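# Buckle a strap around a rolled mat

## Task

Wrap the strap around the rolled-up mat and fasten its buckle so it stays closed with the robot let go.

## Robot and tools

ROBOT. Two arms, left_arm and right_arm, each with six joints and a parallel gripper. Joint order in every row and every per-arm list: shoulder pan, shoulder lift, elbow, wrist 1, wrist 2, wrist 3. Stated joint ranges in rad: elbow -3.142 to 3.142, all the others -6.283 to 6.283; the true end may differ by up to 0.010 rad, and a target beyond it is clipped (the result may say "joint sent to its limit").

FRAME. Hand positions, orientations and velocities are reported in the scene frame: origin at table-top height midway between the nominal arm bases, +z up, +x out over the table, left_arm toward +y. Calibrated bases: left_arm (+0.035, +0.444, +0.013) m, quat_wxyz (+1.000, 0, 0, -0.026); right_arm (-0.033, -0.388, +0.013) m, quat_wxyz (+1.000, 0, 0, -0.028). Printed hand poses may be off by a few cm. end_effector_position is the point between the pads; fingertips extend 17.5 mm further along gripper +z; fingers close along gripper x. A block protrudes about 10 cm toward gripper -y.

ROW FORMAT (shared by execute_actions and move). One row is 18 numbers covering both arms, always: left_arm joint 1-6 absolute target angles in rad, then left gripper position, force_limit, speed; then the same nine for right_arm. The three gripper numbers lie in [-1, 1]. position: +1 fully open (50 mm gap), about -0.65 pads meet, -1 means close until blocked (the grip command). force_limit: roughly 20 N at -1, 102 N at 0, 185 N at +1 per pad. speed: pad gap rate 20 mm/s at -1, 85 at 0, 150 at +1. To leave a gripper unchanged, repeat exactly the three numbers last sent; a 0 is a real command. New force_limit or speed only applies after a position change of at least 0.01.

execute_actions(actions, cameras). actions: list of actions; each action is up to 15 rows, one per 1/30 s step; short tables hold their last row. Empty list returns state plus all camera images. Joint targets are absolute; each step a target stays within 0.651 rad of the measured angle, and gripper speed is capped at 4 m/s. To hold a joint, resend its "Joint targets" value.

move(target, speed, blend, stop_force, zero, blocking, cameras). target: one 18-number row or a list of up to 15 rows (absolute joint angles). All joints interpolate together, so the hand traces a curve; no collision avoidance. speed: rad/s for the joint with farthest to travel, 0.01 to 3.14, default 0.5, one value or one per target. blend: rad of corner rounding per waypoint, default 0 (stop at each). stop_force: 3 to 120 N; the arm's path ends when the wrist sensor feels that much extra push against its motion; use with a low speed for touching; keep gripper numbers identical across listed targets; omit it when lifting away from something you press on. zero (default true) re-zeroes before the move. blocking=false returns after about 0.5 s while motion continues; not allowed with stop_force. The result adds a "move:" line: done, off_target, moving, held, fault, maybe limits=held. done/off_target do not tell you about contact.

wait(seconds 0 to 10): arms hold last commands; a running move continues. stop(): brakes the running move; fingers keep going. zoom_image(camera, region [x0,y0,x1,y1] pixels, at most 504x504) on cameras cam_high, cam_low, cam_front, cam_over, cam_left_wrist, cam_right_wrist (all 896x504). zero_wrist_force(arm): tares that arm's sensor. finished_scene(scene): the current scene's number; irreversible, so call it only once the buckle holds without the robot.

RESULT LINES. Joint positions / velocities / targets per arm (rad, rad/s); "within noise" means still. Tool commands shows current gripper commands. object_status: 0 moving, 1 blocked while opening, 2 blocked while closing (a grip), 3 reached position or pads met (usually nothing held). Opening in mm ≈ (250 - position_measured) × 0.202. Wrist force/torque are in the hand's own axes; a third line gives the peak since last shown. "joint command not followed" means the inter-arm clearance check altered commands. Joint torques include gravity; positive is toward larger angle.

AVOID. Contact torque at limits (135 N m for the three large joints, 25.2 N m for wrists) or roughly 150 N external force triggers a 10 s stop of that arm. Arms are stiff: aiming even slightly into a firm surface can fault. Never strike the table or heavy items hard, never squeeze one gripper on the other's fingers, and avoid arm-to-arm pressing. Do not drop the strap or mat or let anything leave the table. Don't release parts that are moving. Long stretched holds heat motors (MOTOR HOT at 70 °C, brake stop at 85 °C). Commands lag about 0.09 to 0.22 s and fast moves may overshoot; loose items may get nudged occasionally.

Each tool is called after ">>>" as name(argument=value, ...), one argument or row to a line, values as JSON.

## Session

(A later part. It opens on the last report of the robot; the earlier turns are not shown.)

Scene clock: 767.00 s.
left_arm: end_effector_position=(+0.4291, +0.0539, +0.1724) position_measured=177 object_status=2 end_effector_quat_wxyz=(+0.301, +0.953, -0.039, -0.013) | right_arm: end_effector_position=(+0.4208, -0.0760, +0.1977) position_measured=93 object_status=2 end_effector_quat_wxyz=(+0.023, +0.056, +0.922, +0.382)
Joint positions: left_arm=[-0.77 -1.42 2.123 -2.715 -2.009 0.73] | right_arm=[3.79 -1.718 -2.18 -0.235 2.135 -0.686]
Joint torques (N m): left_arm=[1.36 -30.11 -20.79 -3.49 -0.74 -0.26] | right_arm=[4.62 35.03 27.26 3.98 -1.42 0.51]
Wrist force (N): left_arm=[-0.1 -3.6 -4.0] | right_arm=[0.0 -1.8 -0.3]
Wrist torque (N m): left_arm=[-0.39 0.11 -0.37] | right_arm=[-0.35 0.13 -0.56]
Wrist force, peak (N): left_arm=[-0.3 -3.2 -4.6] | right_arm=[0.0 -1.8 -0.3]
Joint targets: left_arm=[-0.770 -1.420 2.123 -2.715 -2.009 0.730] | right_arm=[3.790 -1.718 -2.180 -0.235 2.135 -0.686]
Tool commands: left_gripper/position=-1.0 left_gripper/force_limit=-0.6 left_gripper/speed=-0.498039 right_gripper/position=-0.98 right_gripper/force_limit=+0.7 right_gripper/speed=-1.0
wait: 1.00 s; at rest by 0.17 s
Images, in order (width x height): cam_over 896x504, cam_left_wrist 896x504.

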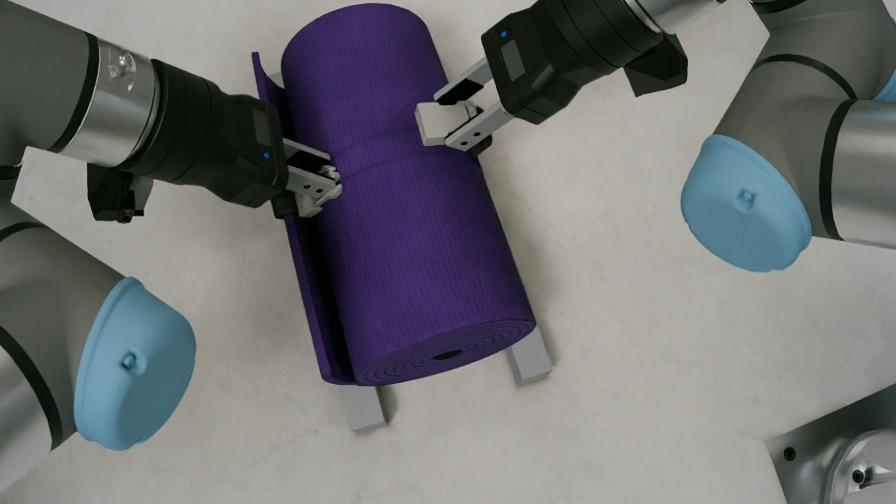

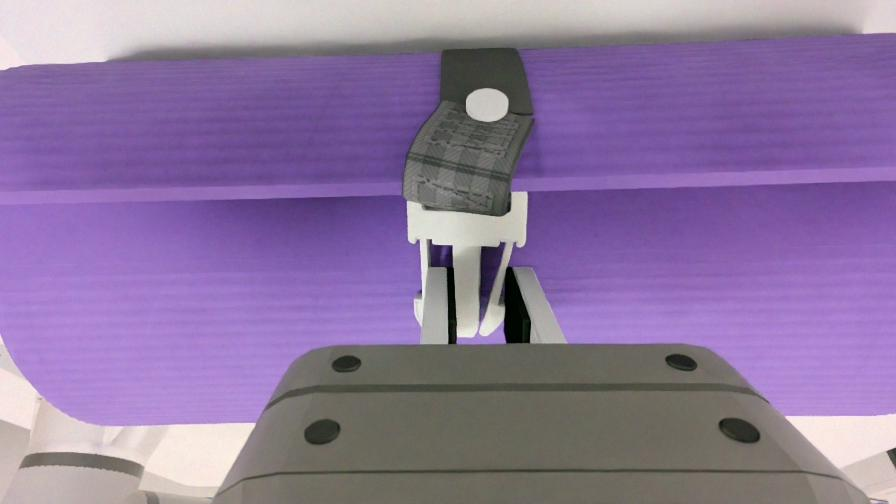

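>>> move(
  target=[-0.8874,-1.4447,1.9373,-2.3889,-1.8395,0.6667,-1,-0.6,-0.5,3.79,-1.7183,-2.1802,-0.2347,2.1354,-0.6856,-0.98,0.7,-1],
  speed=0.2,
  cameras=["cam_over","cam_left_wrist"],
)

>>> move(
  target=[-0.9084,-1.4182,1.9106,-2.3938,-1.8328,0.6464,-1,-0.6,-0.5,3.79,-1.7183,-2.1802,-0.2347,2.1354,-0.6856,-0.98,0.7,-1],
  speed=0.05,
  stop_force=35,
  cameras=["cam_front","cam_over","cam_left_wrist"],
)

Scene clock: 775.30 s.
left_arm: end_effector_position=(+0.4258, +0.0188, +0.2066) position_measured=177 object_status=2 end_effector_quat_wxyz=(+0.208, +0.977, -0.039, -0.008) | right_arm: end_effector_position=(+0.4208, -0.0760, +0.1977) position_measured=93 object_status=2 end_effector_quat_wxyz=(+0.023, +0.056, +0.922, +0.382)
Joint positions: left_arm=[-0.888 -1.445 1.937 -2.389 -1.839 0.667] | right_arm=[3.79 -1.718 -2.18 -0.235 2.135 -0.686]
Joint torques (N m): left_arm=[11.15 -29.55 -17.9 -5.58 -2.56 2.72] | right_arm=[4.47 34.6 26.95 4.42 -1.48 0.36]
Wrist force (N): left_arm=[-1.4 -3.1 1.9] | right_arm=[0.0 -1.5 -0.2]
Wrist torque (N m): left_arm=[-0.33 0.12 -0.23] | right_arm=[-0.30 0.14 -0.55]
Wrist force, peak (N): left_arm=[-12.1 -16.9 -45.1] | right_arm=[0.1 -1.9 -0.3]
Joint targets: left_arm=[-0.887 -1.445 1.937 -2.389 -1.839 0.667] | right_arm=[3.790 -1.718 -2.180 -0.235 2.135 -0.686]
move: done
Images, in order (width x height): cam_over 896x504, cam_left_wrist 896x504.

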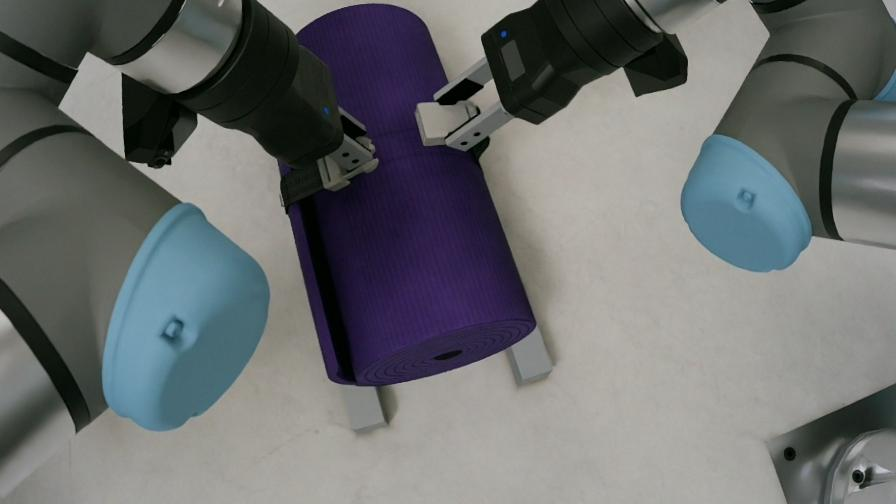

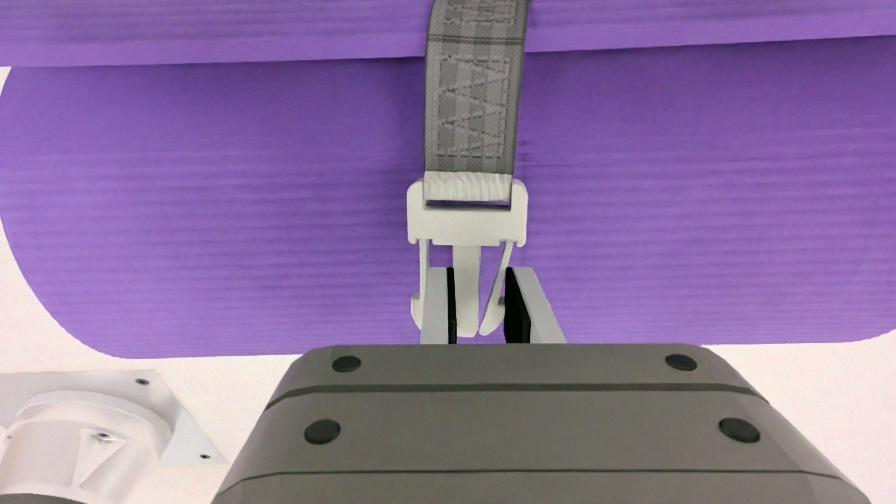

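Scene clock: 776.83 s.
left_arm: end_effector_position=(+0.4253, +0.0016, +0.2055) position_measured=177 object_status=2 end_effector_quat_wxyz=(+0.208, +0.977, -0.039, -0.008) | right_arm: end_effector_position=(+0.4208, -0.0760, +0.1977) position_measured=93 object_status=2 end_effector_quat_wxyz=(+0.023, +0.056, +0.922, +0.382)
Joint positions: left_arm=[-0.908 -1.418 1.911 -2.394 -1.833 0.646] | right_arm=[3.79 -1.718 -2.18 -0.235 2.135 -0.686]
Joint torques (N m): left_arm=[9.8 -42.17 -16.58 -1.85 -2.67 2.51] | right_arm=[4.37 34.47 27.5 4.51 -1.41 0.33]
Wrist force (N): left_arm=[-1.7 -3.4 1.7] | right_arm=[0.0 -1.6 -0.3]
Wrist torque (N m): left_arm=[-0.32 0.13 -0.23] | right_arm=[-0.34 0.15 -0.56]
Wrist force, peak (N): left_arm=[-1.4 -3.7 2.2] | right_arm=[0.1 -1.8 -0.1]
Joint targets: left_arm=[-0.908 -1.418 1.911 -2.394 -1.833 0.646] | right_arm=[3.790 -1.718 -2.180 -0.235 2.135 -0.686]
move: done
Images, in order (width x height): cam_front 896x504, cam_over 896x504, cam_left_wrist 896x504.

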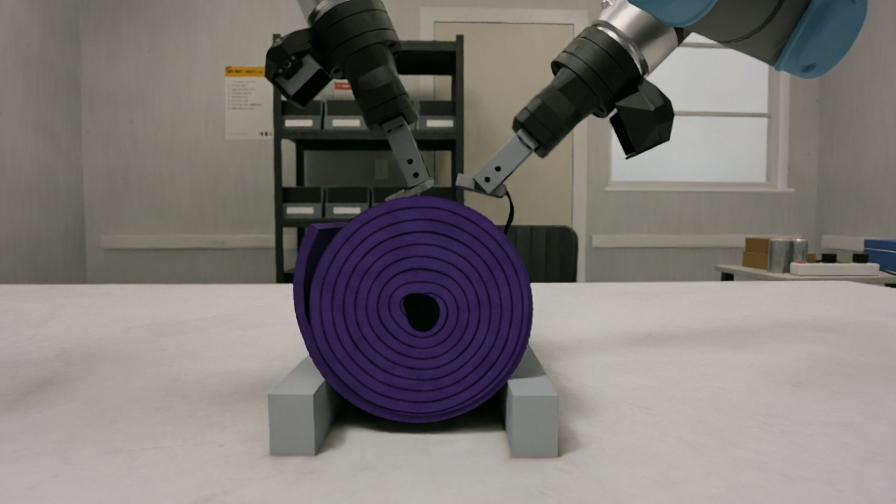

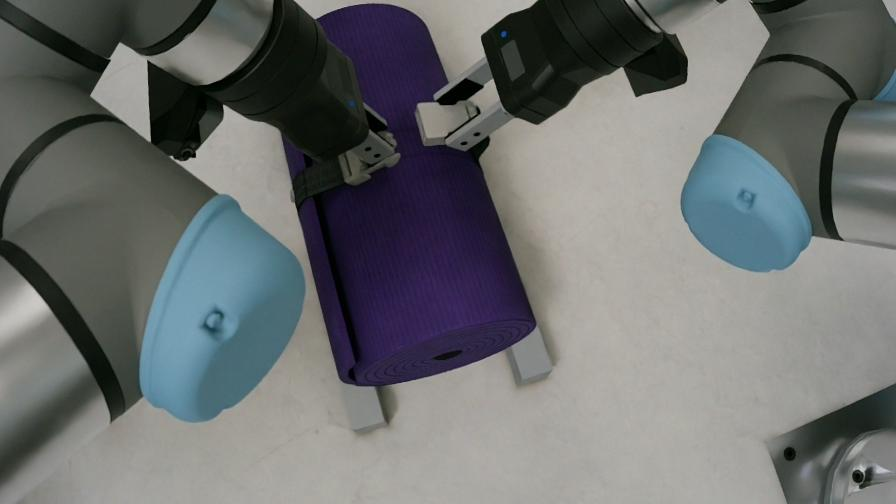

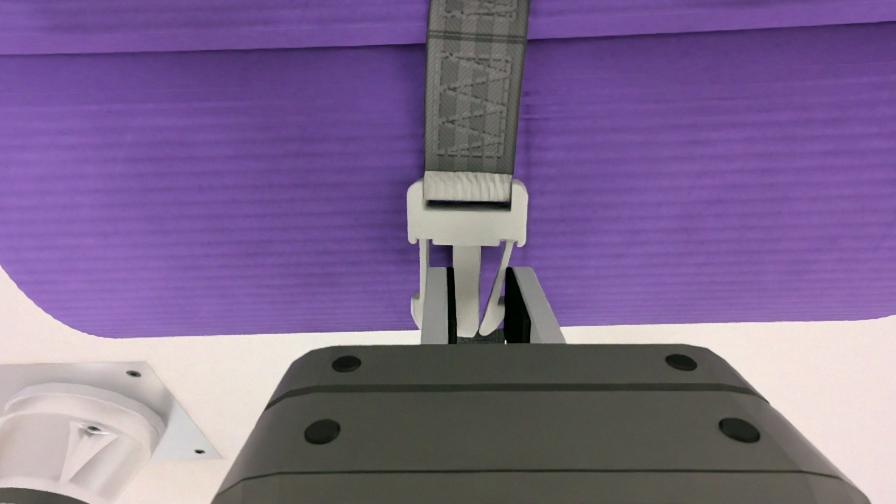

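>>> move(
  target=[-0.9084,-1.4036,1.9284,-2.4262,-1.8328,0.6464,-1,-0.6,-0.5,3.79,-1.7183,-2.1802,-0.2347,2.1354,-0.6856,-0.98,0.7,-1],
  speed=0.05,
  stop_force=8,
  cameras=["cam_front","cam_left_wrist"],
)

Scene clock: 785.07 s.
left_arm: end_effector_position=(+0.4253, +0.0016, +0.1985) position_measured=251 object_status=3 end_effector_quat_wxyz=(+0.208, +0.977, -0.039, -0.008) | right_arm: end_effector_position=(+0.4208, -0.0760, +0.1977) position_measured=93 object_status=2 end_effector_quat_wxyz=(+0.023, +0.056, +0.922, +0.382)
Joint positions: left_arm=[-0.908 -1.41 1.921 -2.412 -1.833 0.646] | right_arm=[3.79 -1.718 -2.18 -0.235 2.135 -0.686]
Joint torques (N m): left_arm=[-2.95 -23.26 -14.87 -0.14 1.12 2.11] | right_arm=[4.46 34.88 27.56 4.89 -1.47 0.24]
Wrist force (N): left_arm=[-0.5 2.7 -16.3] | right_arm=[0.0 -1.7 -0.2]
Wrist torque (N m): left_arm=[-0.11 0.12 -0.24] | right_arm=[-0.33 0.13 -0.56]
Wrist force, peak (N): left_arm=[-3.4 0.9 -18.4] | right_arm=[0.1 -1.9 -0.2]
Joint targets: left_arm=[-0.908 -1.410 1.921 -2.412 -1.833 0.646] | right_arm=[3.790 -1.718 -2.180 -0.235 2.135 -0.686]
move: contact (left_arm); left_arm: the wrist 1 is farthest, 0.014 rad from its target
Images, in order (width x height): cam_front 896x504, cam_left_wrist 896x504.

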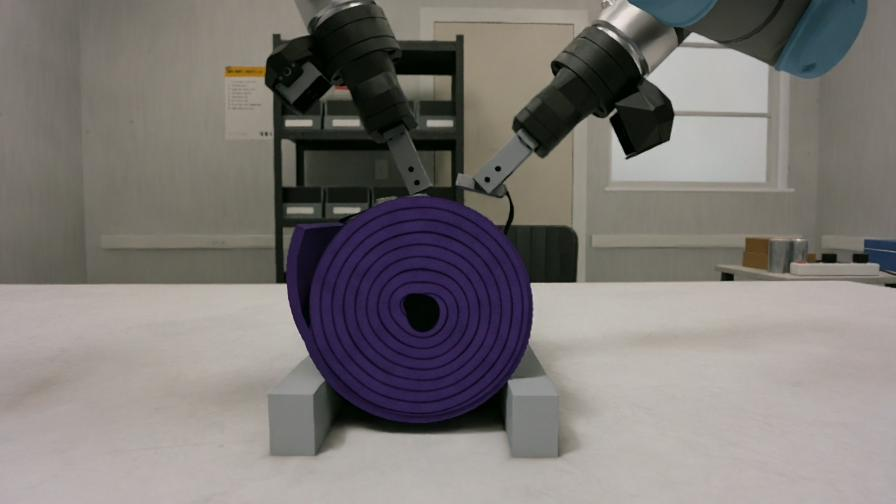

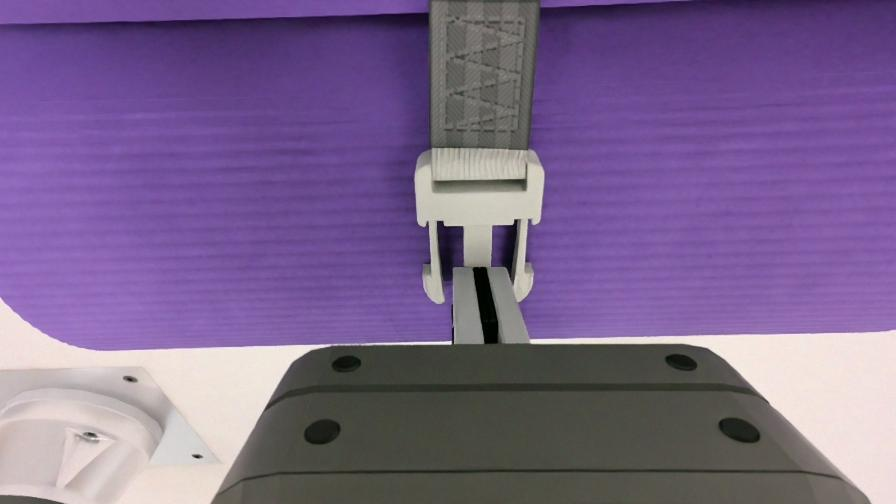

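>>> move(
  target=[
    [-0.9084,-1.4182,1.9106,-2.3938,-1.8328,0.6464,-1,-0.6,-0.5,3.79,-1.7183,-2.1802,-0.2347,2.1354,-0.6856,-0.98,0.7,-1],
    [-0.6772,-1.3826,2.1977,-3.0117,-2.2294,0.7018,0.62,-0.6,-0.5,3.79,-1.7183,-2.1802,-0.2347,2.1354,-0.6856,-0.98,0.7,-1],
  ],
  speed=0.4,
  blend=[0.02,0],
  cameras=["cam_front","cam_left_wrist"],
)

Scene clock: 812.93 s.
left_arm: end_effector_position=(+0.4281, +0.0588, +0.1996) position_measured=59 object_status=0 end_effector_quat_wxyz=(+0.423, +0.905, -0.036, -0.017) | right_arm: end_effector_position=(+0.4208, -0.0760, +0.1977) position_measured=93 object_status=2 end_effector_quat_wxyz=(+0.023, +0.056, +0.922, +0.382)
Joint positions: left_arm=[-0.677 -1.383 2.198 -3.012 -2.229 0.702] | right_arm=[3.79 -1.718 -2.18 -0.235 2.135 -0.686]
Joint torques (N m): left_arm=[-8.91 -38.15 -14.2 -6.17 -3.2 -2.59] | right_arm=[4.57 34.31 26.83 4.96 -1.36 0.23]
Wrist force (N): left_arm=[-1.7 -3.9 2.7] | right_arm=[0.0 -1.7 -0.1]
Wrist torque (N m): left_arm=[-0.49 0.25 -0.42] | right_arm=[-0.33 0.13 -0.56]
Wrist force, peak (N): left_arm=[-1.6 3.4 -17.9] | right_arm=[0.2 -1.8 -0.4]
Joint targets: left_arm=[-0.677 -1.383 2.198 -3.012 -2.229 0.702] | right_arm=[3.790 -1.718 -2.180 -0.235 2.135 -0.686]
move: done; blend cut to 0.0093 rad at target 1
Images, in order (width x height): cam_front 896x504, cam_left_wrist 896x504.

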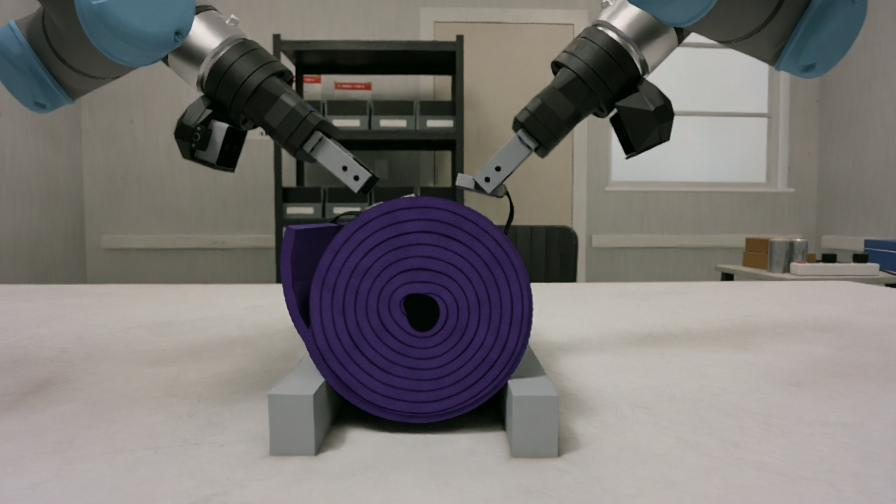

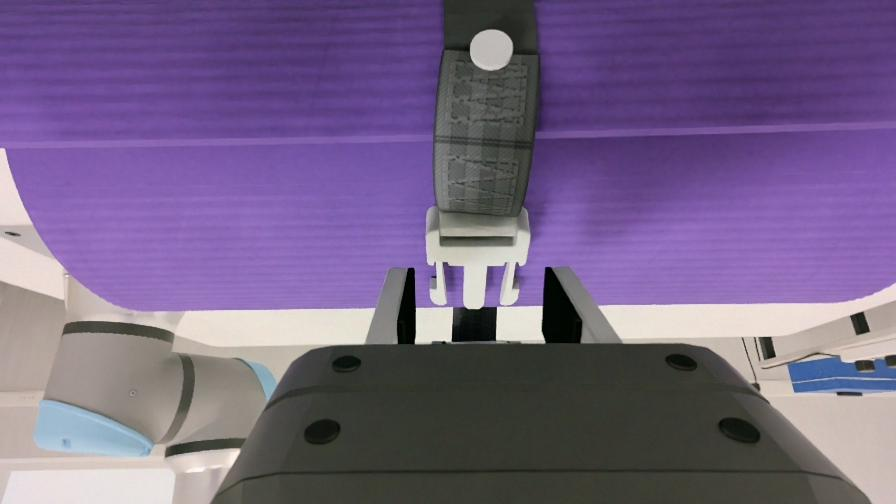

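>>> move(
  target=[-0.6910,-1.3244,2.2103,-3.0910,-2.2213,0.6878,0.62,-0.6,-0.5,3.79,-1.7183,-2.1802,-0.2347,2.1354,-0.6856,-0.98,0.7,-1],
  speed=0.06,
  stop_force=7,
  cameras=["cam_front","cam_over","cam_left_wrist"],
)

Scene clock: 824.83 s.
left_arm: end_effector_position=(+0.4275, +0.0513, +0.1766) position_measured=59 object_status=3 end_effector_quat_wxyz=(+0.423, +0.905, -0.036, -0.017) | right_arm: end_effector_position=(+0.4208, -0.0760, +0.1977) position_measured=93 object_status=2 end_effector_quat_wxyz=(+0.023, +0.056, +0.922, +0.382)
Joint positions: left_arm=[-0.691 -1.324 2.21 -3.091 -2.221 0.688] | right_arm=[3.79 -1.718 -2.18 -0.235 2.135 -0.686]
Joint torques (N m): left_arm=[8.98 -39.9 -23.39 -0.88 -2.95 2.38] | right_arm=[4.47 34.82 27.73 4.84 -1.36 0.18]
Wrist force (N): left_arm=[-1.7 -3.9 2.4] | right_arm=[0.0 -1.7 -0.3]
Wrist torque (N m): left_arm=[-0.49 0.24 -0.30] | right_arm=[-0.33 0.13 -0.55]
Wrist force, peak (N): left_arm=[-1.5 -4.3 2.7] | right_arm=[0.1 -1.8 -0.4]
Joint targets: left_arm=[-0.691 -1.324 2.210 -3.091 -2.221 0.688] | right_arm=[3.790 -1.718 -2.180 -0.235 2.135 -0.686]
move: done
Images, in order (width x height): cam_front 896x504, cam_over 896x504, cam_left_wrist 896x504.

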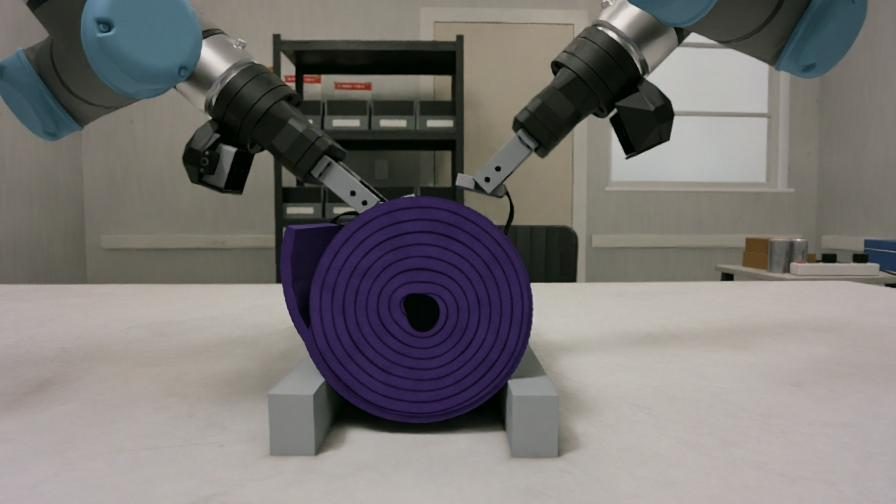

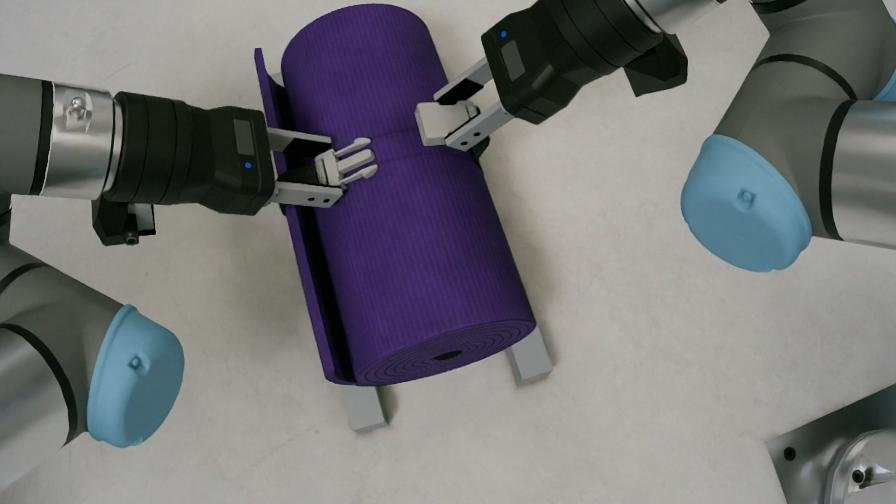

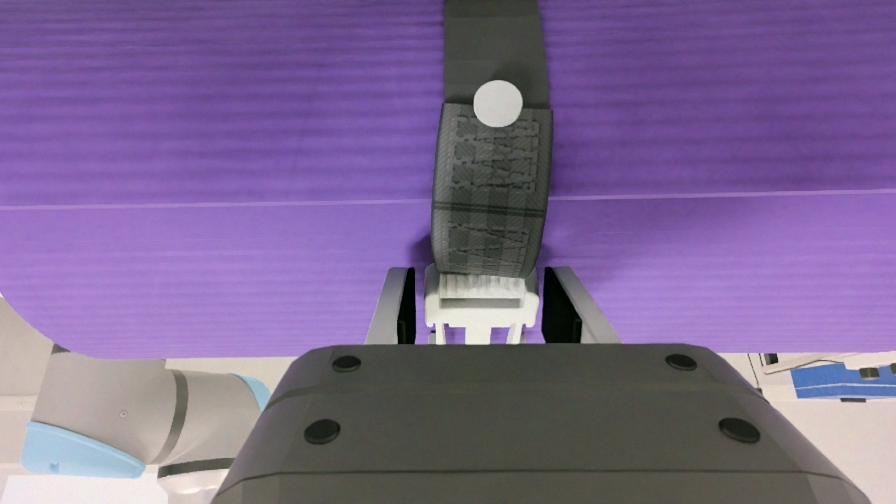

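>>> move(
  target=[-0.6910,-1.3244,2.2103,-3.0910,-2.2213,0.6878,-1,-0.8,-1,3.79,-1.7183,-2.1802,-0.2347,2.1354,-0.6856,-0.98,0.7,-1],
)

>>> move(
  target=[-0.6910,-1.3244,2.2103,-3.0910,-2.2213,0.6878,-0.98,0.7,-1,3.79,-1.7183,-2.1802,-0.2347,2.1354,-0.6856,-0.98,0.7,-1],
  cameras=["cam_front","cam_left_wrist"],
)

Scene clock: 829.50 s.
left_arm: end_effector_position=(+0.4275, +0.0513, +0.1766) position_measured=86 object_status=2 end_effector_quat_wxyz=(+0.423, +0.905, -0.036, -0.017) | right_arm: end_effector_position=(+0.4208, -0.0760, +0.1977) position_measured=93 object_status=2 end_effector_quat_wxyz=(+0.023, +0.056, +0.922, +0.382)
Joint positions: left_arm=[-0.691 -1.324 2.21 -3.091 -2.221 0.688] | right_arm=[3.79 -1.718 -2.18 -0.235 2.135 -0.686]
Joint torques (N m): left_arm=[9.32 -39.42 -24.55 -1.14 -3.08 2.28] | right_arm=[4.48 34.65 27.16 4.9 -1.3 0.14]
Wrist force (N): left_arm=[-1.6 -3.7 2.4] | right_arm=[0.2 -1.5 -0.2]
Wrist torque (N m): left_arm=[-0.47 0.23 -0.30] | right_arm=[-0.31 0.11 -0.56]
Wrist force, peak (N): left_arm=[-1.8 -4.0 2.6] | right_arm=[-0.1 -1.9 -0.2]
Joint targets: left_arm=[-0.691 -1.324 2.210 -3.091 -2.221 0.688] | right_arm=[3.790 -1.718 -2.180 -0.235 2.135 -0.686]
move: done

Scene clock: 830.00 s.
left_arm: end_effector_position=(+0.4275, +0.0513, +0.1766) position_measured=96 object_status=2 end_effector_quat_wxyz=(+0.423, +0.905, -0.036, -0.017) | right_arm: end_effector_position=(+0.4208, -0.0760, +0.1977) position_measured=93 object_status=2 end_effector_quat_wxyz=(+0.023, +0.056, +0.922, +0.382)
Joint positions: left_arm=[-0.691 -1.324 2.21 -3.091 -2.221 0.688] | right_arm=[3.79 -1.718 -2.18 -0.235 2.135 -0.686]
Joint torques (N m): left_arm=[8.17 -39.56 -23.78 -1.18 -3.18 2.31] | right_arm=[4.42 34.48 27.08 4.98 -1.42 0.16]
Wrist force (N): left_arm=[-1.7 -3.7 2.2] | right_arm=[0.0 -1.6 -0.3]
Wrist torque (N m): left_arm=[-0.48 0.24 -0.31] | right_arm=[-0.33 0.14 -0.55]
Wrist force, peak (N): left_arm=[-1.6 -3.9 2.4] | right_arm=[0.0 -1.8 -0.1]
Joint targets: left_arm=[-0.691 -1.324 2.210 -3.091 -2.221 0.688] | right_arm=[3.790 -1.718 -2.180 -0.235 2.135 -0.686]
move: done
Images, in order (width x height): cam_front 896x504, cam_left_wrist 896x504.

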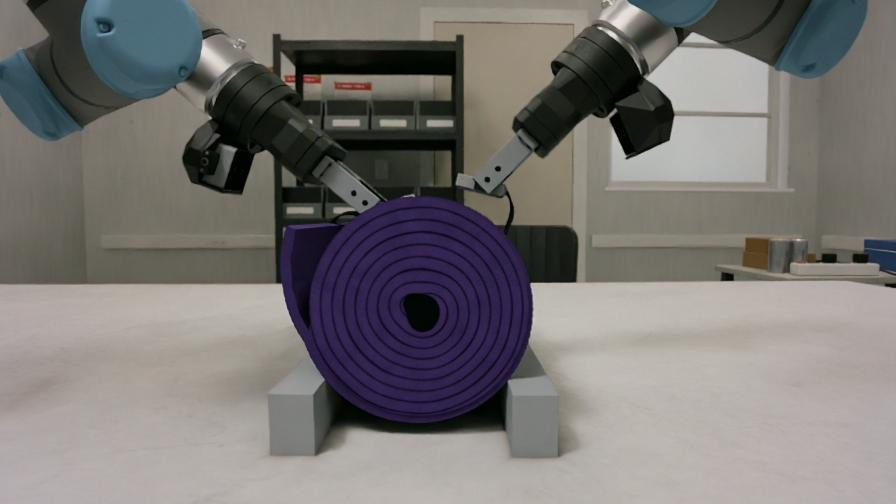

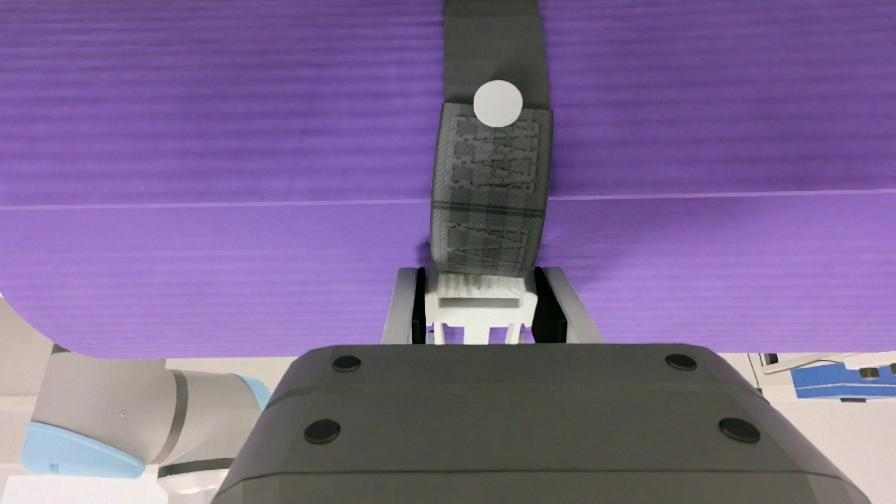

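>>> move(
  target=[-0.6605,-1.4109,2.2057,-2.9793,-2.2370,0.7201,-0.98,0.7,-1,3.79,-1.7183,-2.1802,-0.2347,2.1354,-0.6856,-0.98,0.7,-1],
  speed=0.15,
  stop_force=25,
  cameras=["cam_front","cam_over","cam_left_wrist"],
)

>>> zoom_image(
  camera="cam_front",
  region=[350, 140, 530, 240],
)

Scene clock: 836.10 s.
left_arm: end_effector_position=(+0.4273, +0.0696, +0.2058) position_measured=96 object_status=2 end_effector_quat_wxyz=(+0.422, +0.906, -0.036, -0.017) | right_arm: end_effector_position=(+0.4208, -0.0760, +0.1977) position_measured=93 object_status=2 end_effector_quat_wxyz=(+0.023, +0.056, +0.922, +0.382)
Joint positions: left_arm=[-0.66 -1.411 2.206 -2.979 -2.237 0.72] | right_arm=[3.79 -1.718 -2.18 -0.235 2.135 -0.686]
Joint torques (N m): left_arm=[-9.18 -21.36 -13.64 -5.5 0.77 -2.81] | right_arm=[4.43 34.29 27.36 4.92 -1.28 0.08]
Wrist force (N): left_arm=[-1.7 -4.1 2.7] | right_arm=[0.0 -1.8 0.0]
Wrist torque (N m): left_arm=[-0.46 0.24 -0.40] | right_arm=[-0.34 0.13 -0.55]
Wrist force, peak (N): left_arm=[-1.6 -4.6 3.1] | right_arm=[-0.2 -1.9 0.0]
Joint targets: left_arm=[-0.661 -1.411 2.206 -2.979 -2.237 0.720] | right_arm=[3.790 -1.718 -2.180 -0.235 2.135 -0.686]
move: done
Images, in order (width x height): cam_front 896x504, cam_over 896x504, cam_left_wrist 896x504.

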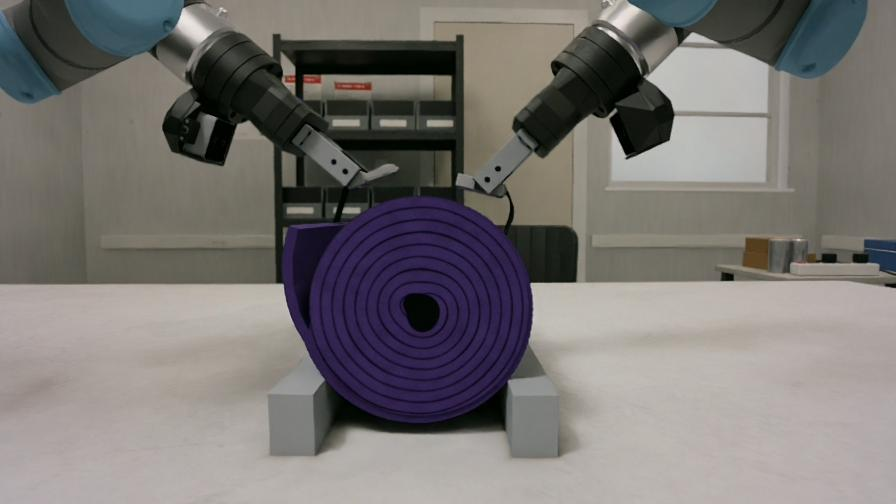

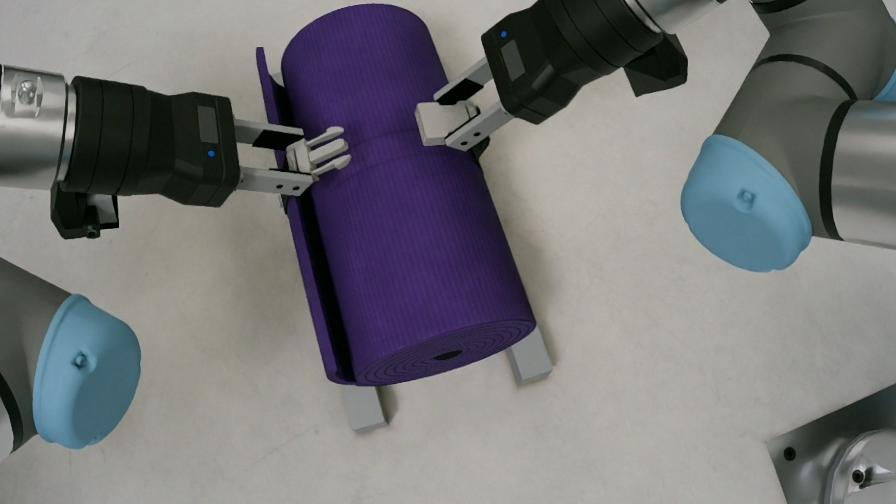

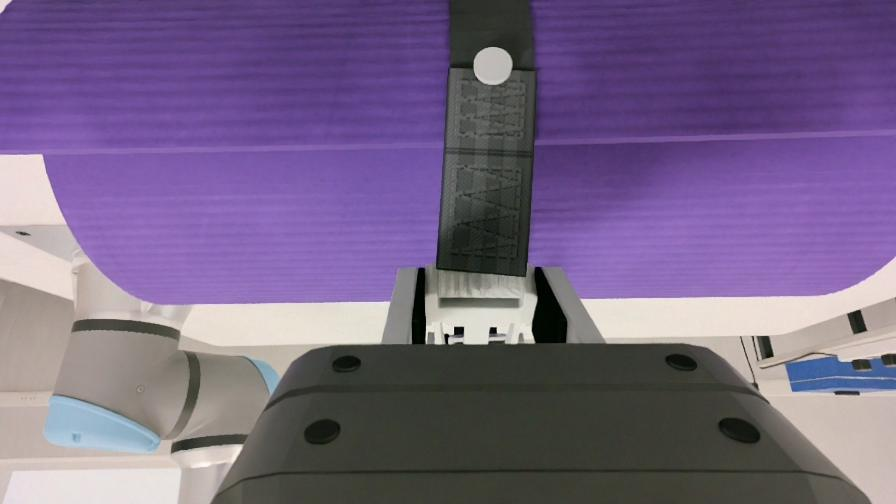

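Scaled by 2.800.

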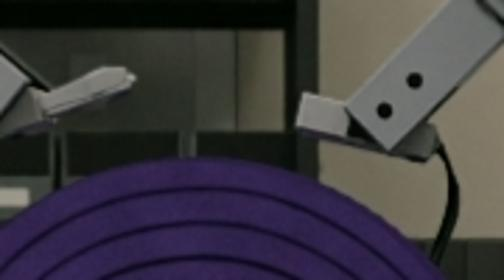

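>>> move(
  target=[-0.6605,-1.4109,2.2057,-2.9793,-2.2370,0.7201,-0.98,0.7,-1,3.9570,-1.6967,-1.9965,-0.6188,1.8892,-0.6364,-0.98,0.7,-1],
  speed=0.15,
  stop_force=25,
  cameras=["cam_front","cam_over","cam_right_wrist"],
)

>>> zoom_image(
  camera="cam_front",
  region=[350, 140, 530, 240],
)

>>> zoom_image(
  camera="cam_over",
  region=[290, 100, 450, 190],
)

Scene clock: 867.07 s.
left_arm: end_effector_position=(+0.4273, +0.0696, +0.2057) position_measured=96 object_status=2 end_effector_quat_wxyz=(+0.422, +0.906, -0.036, -0.017) | right_arm: end_effector_position=(+0.4199, -0.0299, +0.2036) position_measured=93 object_status=2 end_effector_quat_wxyz=(+0.014, +0.053, +0.967, +0.250)
Joint positions: left_arm=[-0.66 -1.411 2.206 -2.979 -2.237 0.72] | right_arm=[3.957 -1.697 -1.997 -0.619 1.889 -0.636]
Joint torques (N m): left_arm=[-9.32 -26.13 -13.5 -2.71 -0.59 -2.67] | right_arm=[-6.45 18.13 13.86 3.17 3.77 -0.8]
Wrist force (N): left_arm=[-1.5 -7.1 4.5] | right_arm=[-0.1 -5.5 1.6]
Wrist torque (N m): left_arm=[-0.54 0.25 -0.41] | right_arm=[-0.47 -0.05 -0.50]
Wrist force, peak (N): left_arm=[-1.5 -7.1 4.5] | right_arm=[-0.5 -7.8 2.8]
Joint targets: left_arm=[-0.661 -1.411 2.206 -2.979 -2.237 0.720] | right_arm=[3.957 -1.697 -1.996 -0.619 1.889 -0.636]
move: done
Images, in order (width x height): cam_front 896x504, cam_over 896x504, cam_right_wrist 896x504.

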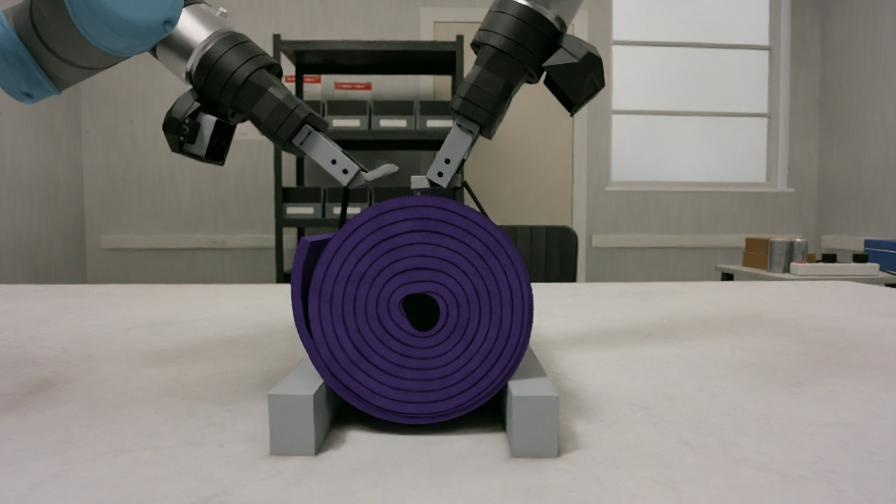

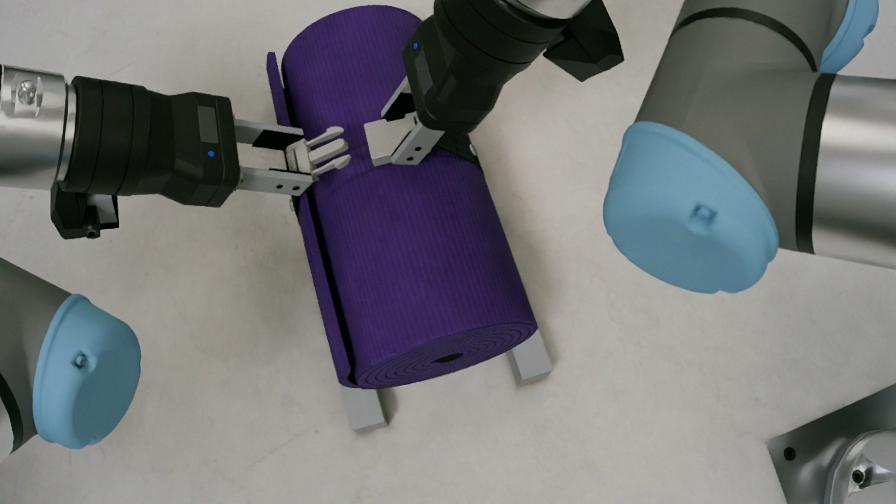

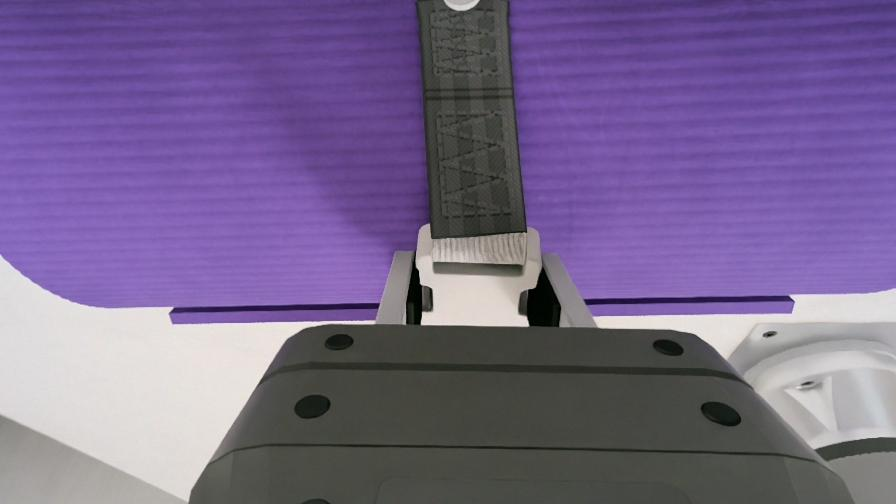

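Scaled by 2.800.

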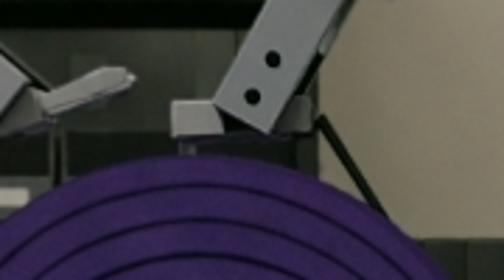

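Scaled by 3.150.

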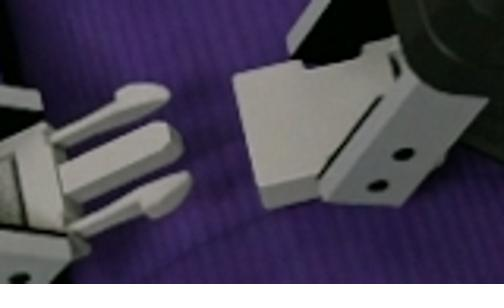

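>>> move(
  target=[-0.7833,-1.5122,2.0563,-2.5056,-1.9551,0.7384,-0.98,0.7,-1,3.9570,-1.6967,-1.9965,-0.6188,1.8892,-0.6364,-0.98,0.7,-1],
  speed=0.15,
  stop_force=25,
  cameras=["cam_front","cam_over","cam_left_wrist"],
)

>>> zoom_image(
  camera="cam_front",
  region=[365, 160, 445, 205],
)

>>> zoom_image(
  camera="cam_over",
  region=[290, 100, 450, 190],
)

Scene clock: 892.80 s.
left_arm: end_effector_position=(+0.4272, +0.0644, +0.2123) position_measured=96 object_status=2 end_effector_quat_wxyz=(+0.267, +0.963, -0.038, -0.011) | right_arm: end_effector_position=(+0.4199, -0.0299, +0.2035) position_measured=93 object_status=2 end_effector_quat_wxyz=(+0.014, +0.053, +0.967, +0.250)
Joint positions: left_arm=[-0.783 -1.512 2.056 -2.506 -1.955 0.738] | right_arm=[3.957 -1.697 -1.997 -0.619 1.889 -0.636]
Joint torques (N m): left_arm=[10.55 -23.49 -18.85 -6.53 -3.23 -1.45] | right_arm=[-6.54 18.26 14.72 3.32 3.15 -0.8]
Wrist force (N): left_arm=[-2.0 -5.9 5.7] | right_arm=[0.3 -4.9 0.7]
Wrist torque (N m): left_arm=[-0.41 0.18 -0.38] | right_arm=[-0.45 -0.03 -0.50]
Wrist force, peak (N): left_arm=[-1.5 -6.7 6.6] | right_arm=[-0.1 -5.7 1.6]
Joint targets: left_arm=[-0.783 -1.512 2.056 -2.506 -1.955 0.738] | right_arm=[3.957 -1.697 -1.996 -0.619 1.889 -0.636]
move: done
Images, in order (width x height): cam_front 896x504, cam_over 896x504, cam_left_wrist 896x504.

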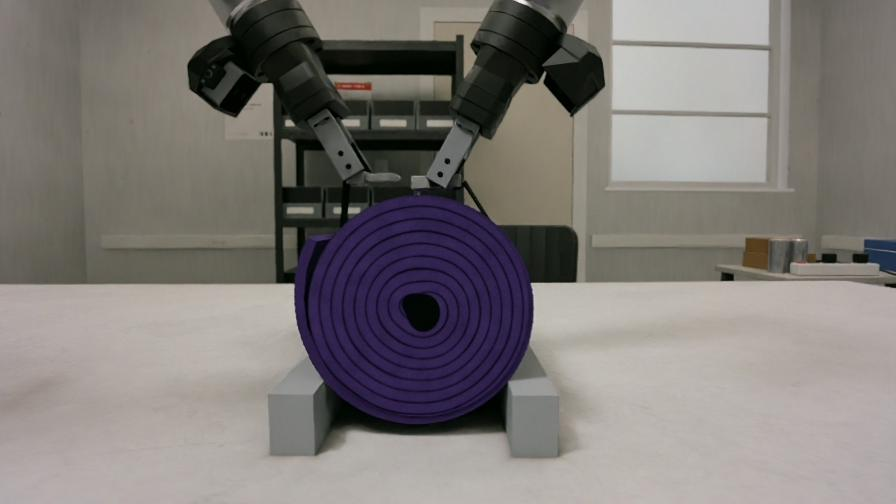

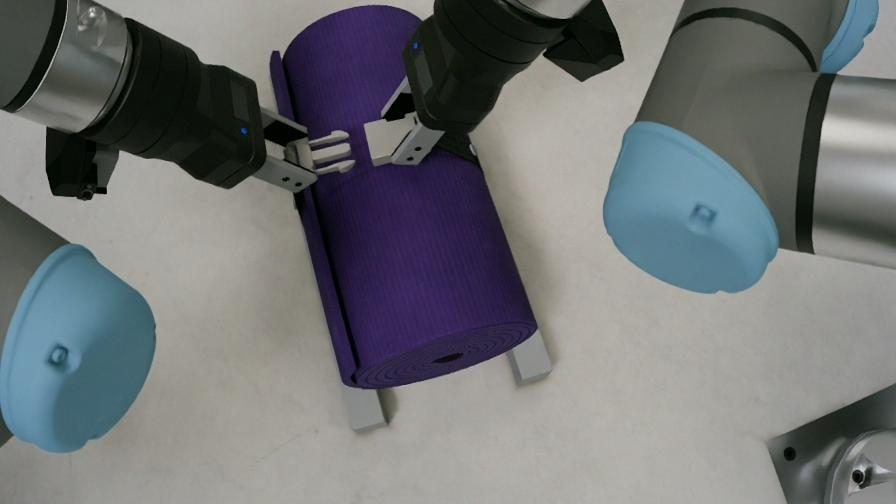

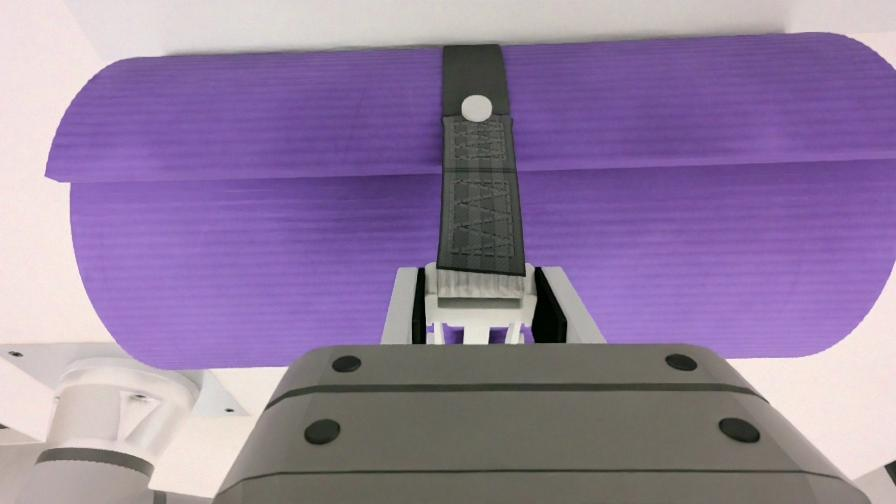

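Scaled by 6.300.

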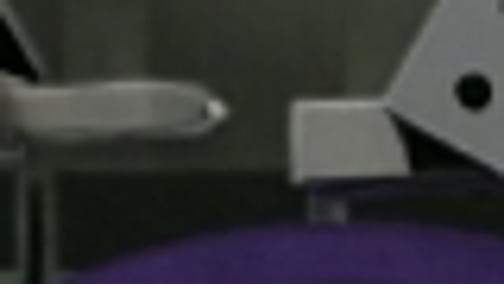

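Scaled by 3.150.

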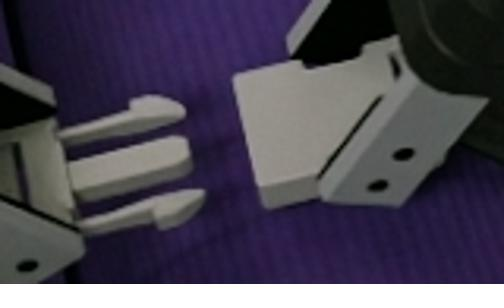

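>>> zoom_image(
  camera="cam_over",
  region=[305, 120, 405, 176],
)

Scaled by 5.040.

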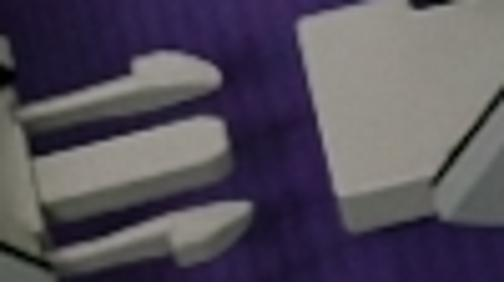

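>>> move(
  target=[-0.7870,-1.4987,2.0542,-2.5185,-1.9538,0.7346,-0.98,0.7,-1,3.9570,-1.6967,-1.9965,-0.6188,1.8892,-0.6364,-0.98,0.7,-1],
  speed=0.05,
  stop_force=12,
  cameras=["cam_front","cam_over"],
)

>>> zoom_image(
  camera="cam_front",
  region=[375, 165, 425, 200],
)

>>> zoom_image(
  camera="cam_over",
  region=[315, 120, 405, 170],
)

Scene clock: 913.77 s.
left_arm: end_effector_position=(+0.4285, +0.0604, +0.2083) position_measured=96 object_status=2 end_effector_quat_wxyz=(+0.267, +0.963, -0.038, -0.011) | right_arm: end_effector_position=(+0.4199, -0.0299, +0.2035) position_measured=93 object_status=2 end_effector_quat_wxyz=(+0.014, +0.053, +0.967, +0.250)
Joint positions: left_arm=[-0.787 -1.499 2.054 -2.519 -1.954 0.735] | right_arm=[3.957 -1.697 -1.997 -0.619 1.889 -0.636]
Joint torques (N m): left_arm=[6.02 -39.37 -21.69 -1.69 -0.42 1.94] | right_arm=[-6.77 17.88 14.69 3.29 2.71 -0.85]
Wrist force (N): left_arm=[-2.4 -5.0 4.1] | right_arm=[0.6 -4.7 0.4]
Wrist torque (N m): left_arm=[-0.40 0.18 -0.26] | right_arm=[-0.45 -0.04 -0.50]
Wrist force, peak (N): left_arm=[-1.3 -6.8 6.7] | right_arm=[-0.2 -5.7 1.7]
Joint targets: left_arm=[-0.787 -1.499 2.054 -2.519 -1.954 0.735] | right_arm=[3.957 -1.697 -1.996 -0.619 1.889 -0.636]
move: done
Images, in order (width x height): cam_front 896x504, cam_over 896x504.

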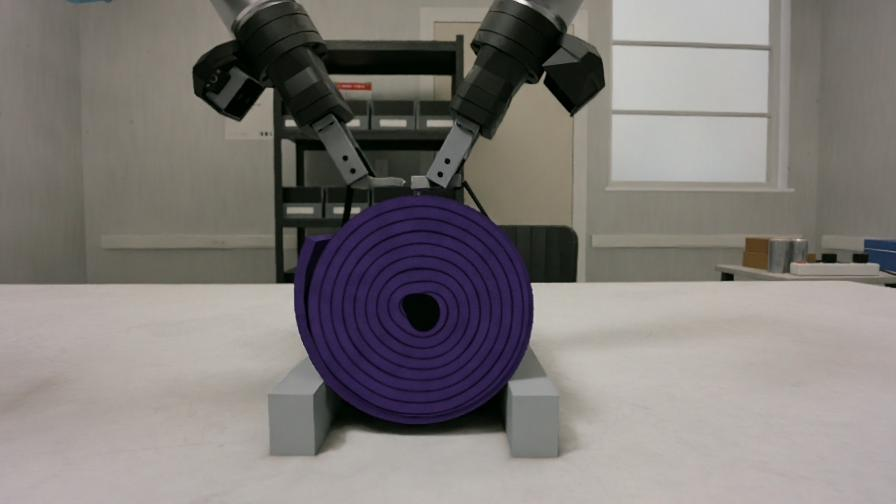

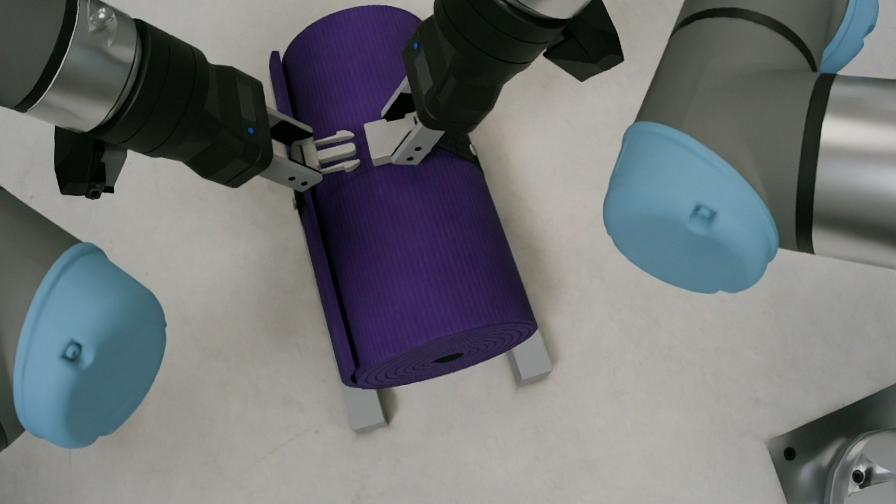

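Scaled by 10.080.

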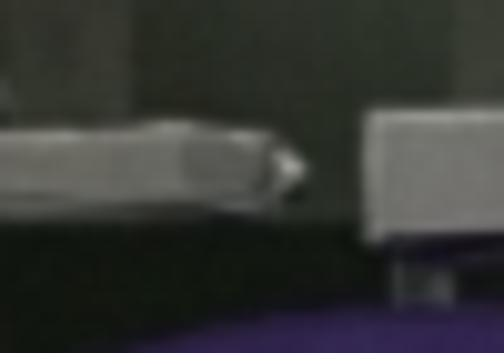

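Scaled by 5.600.

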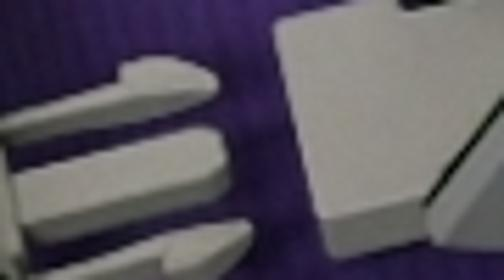

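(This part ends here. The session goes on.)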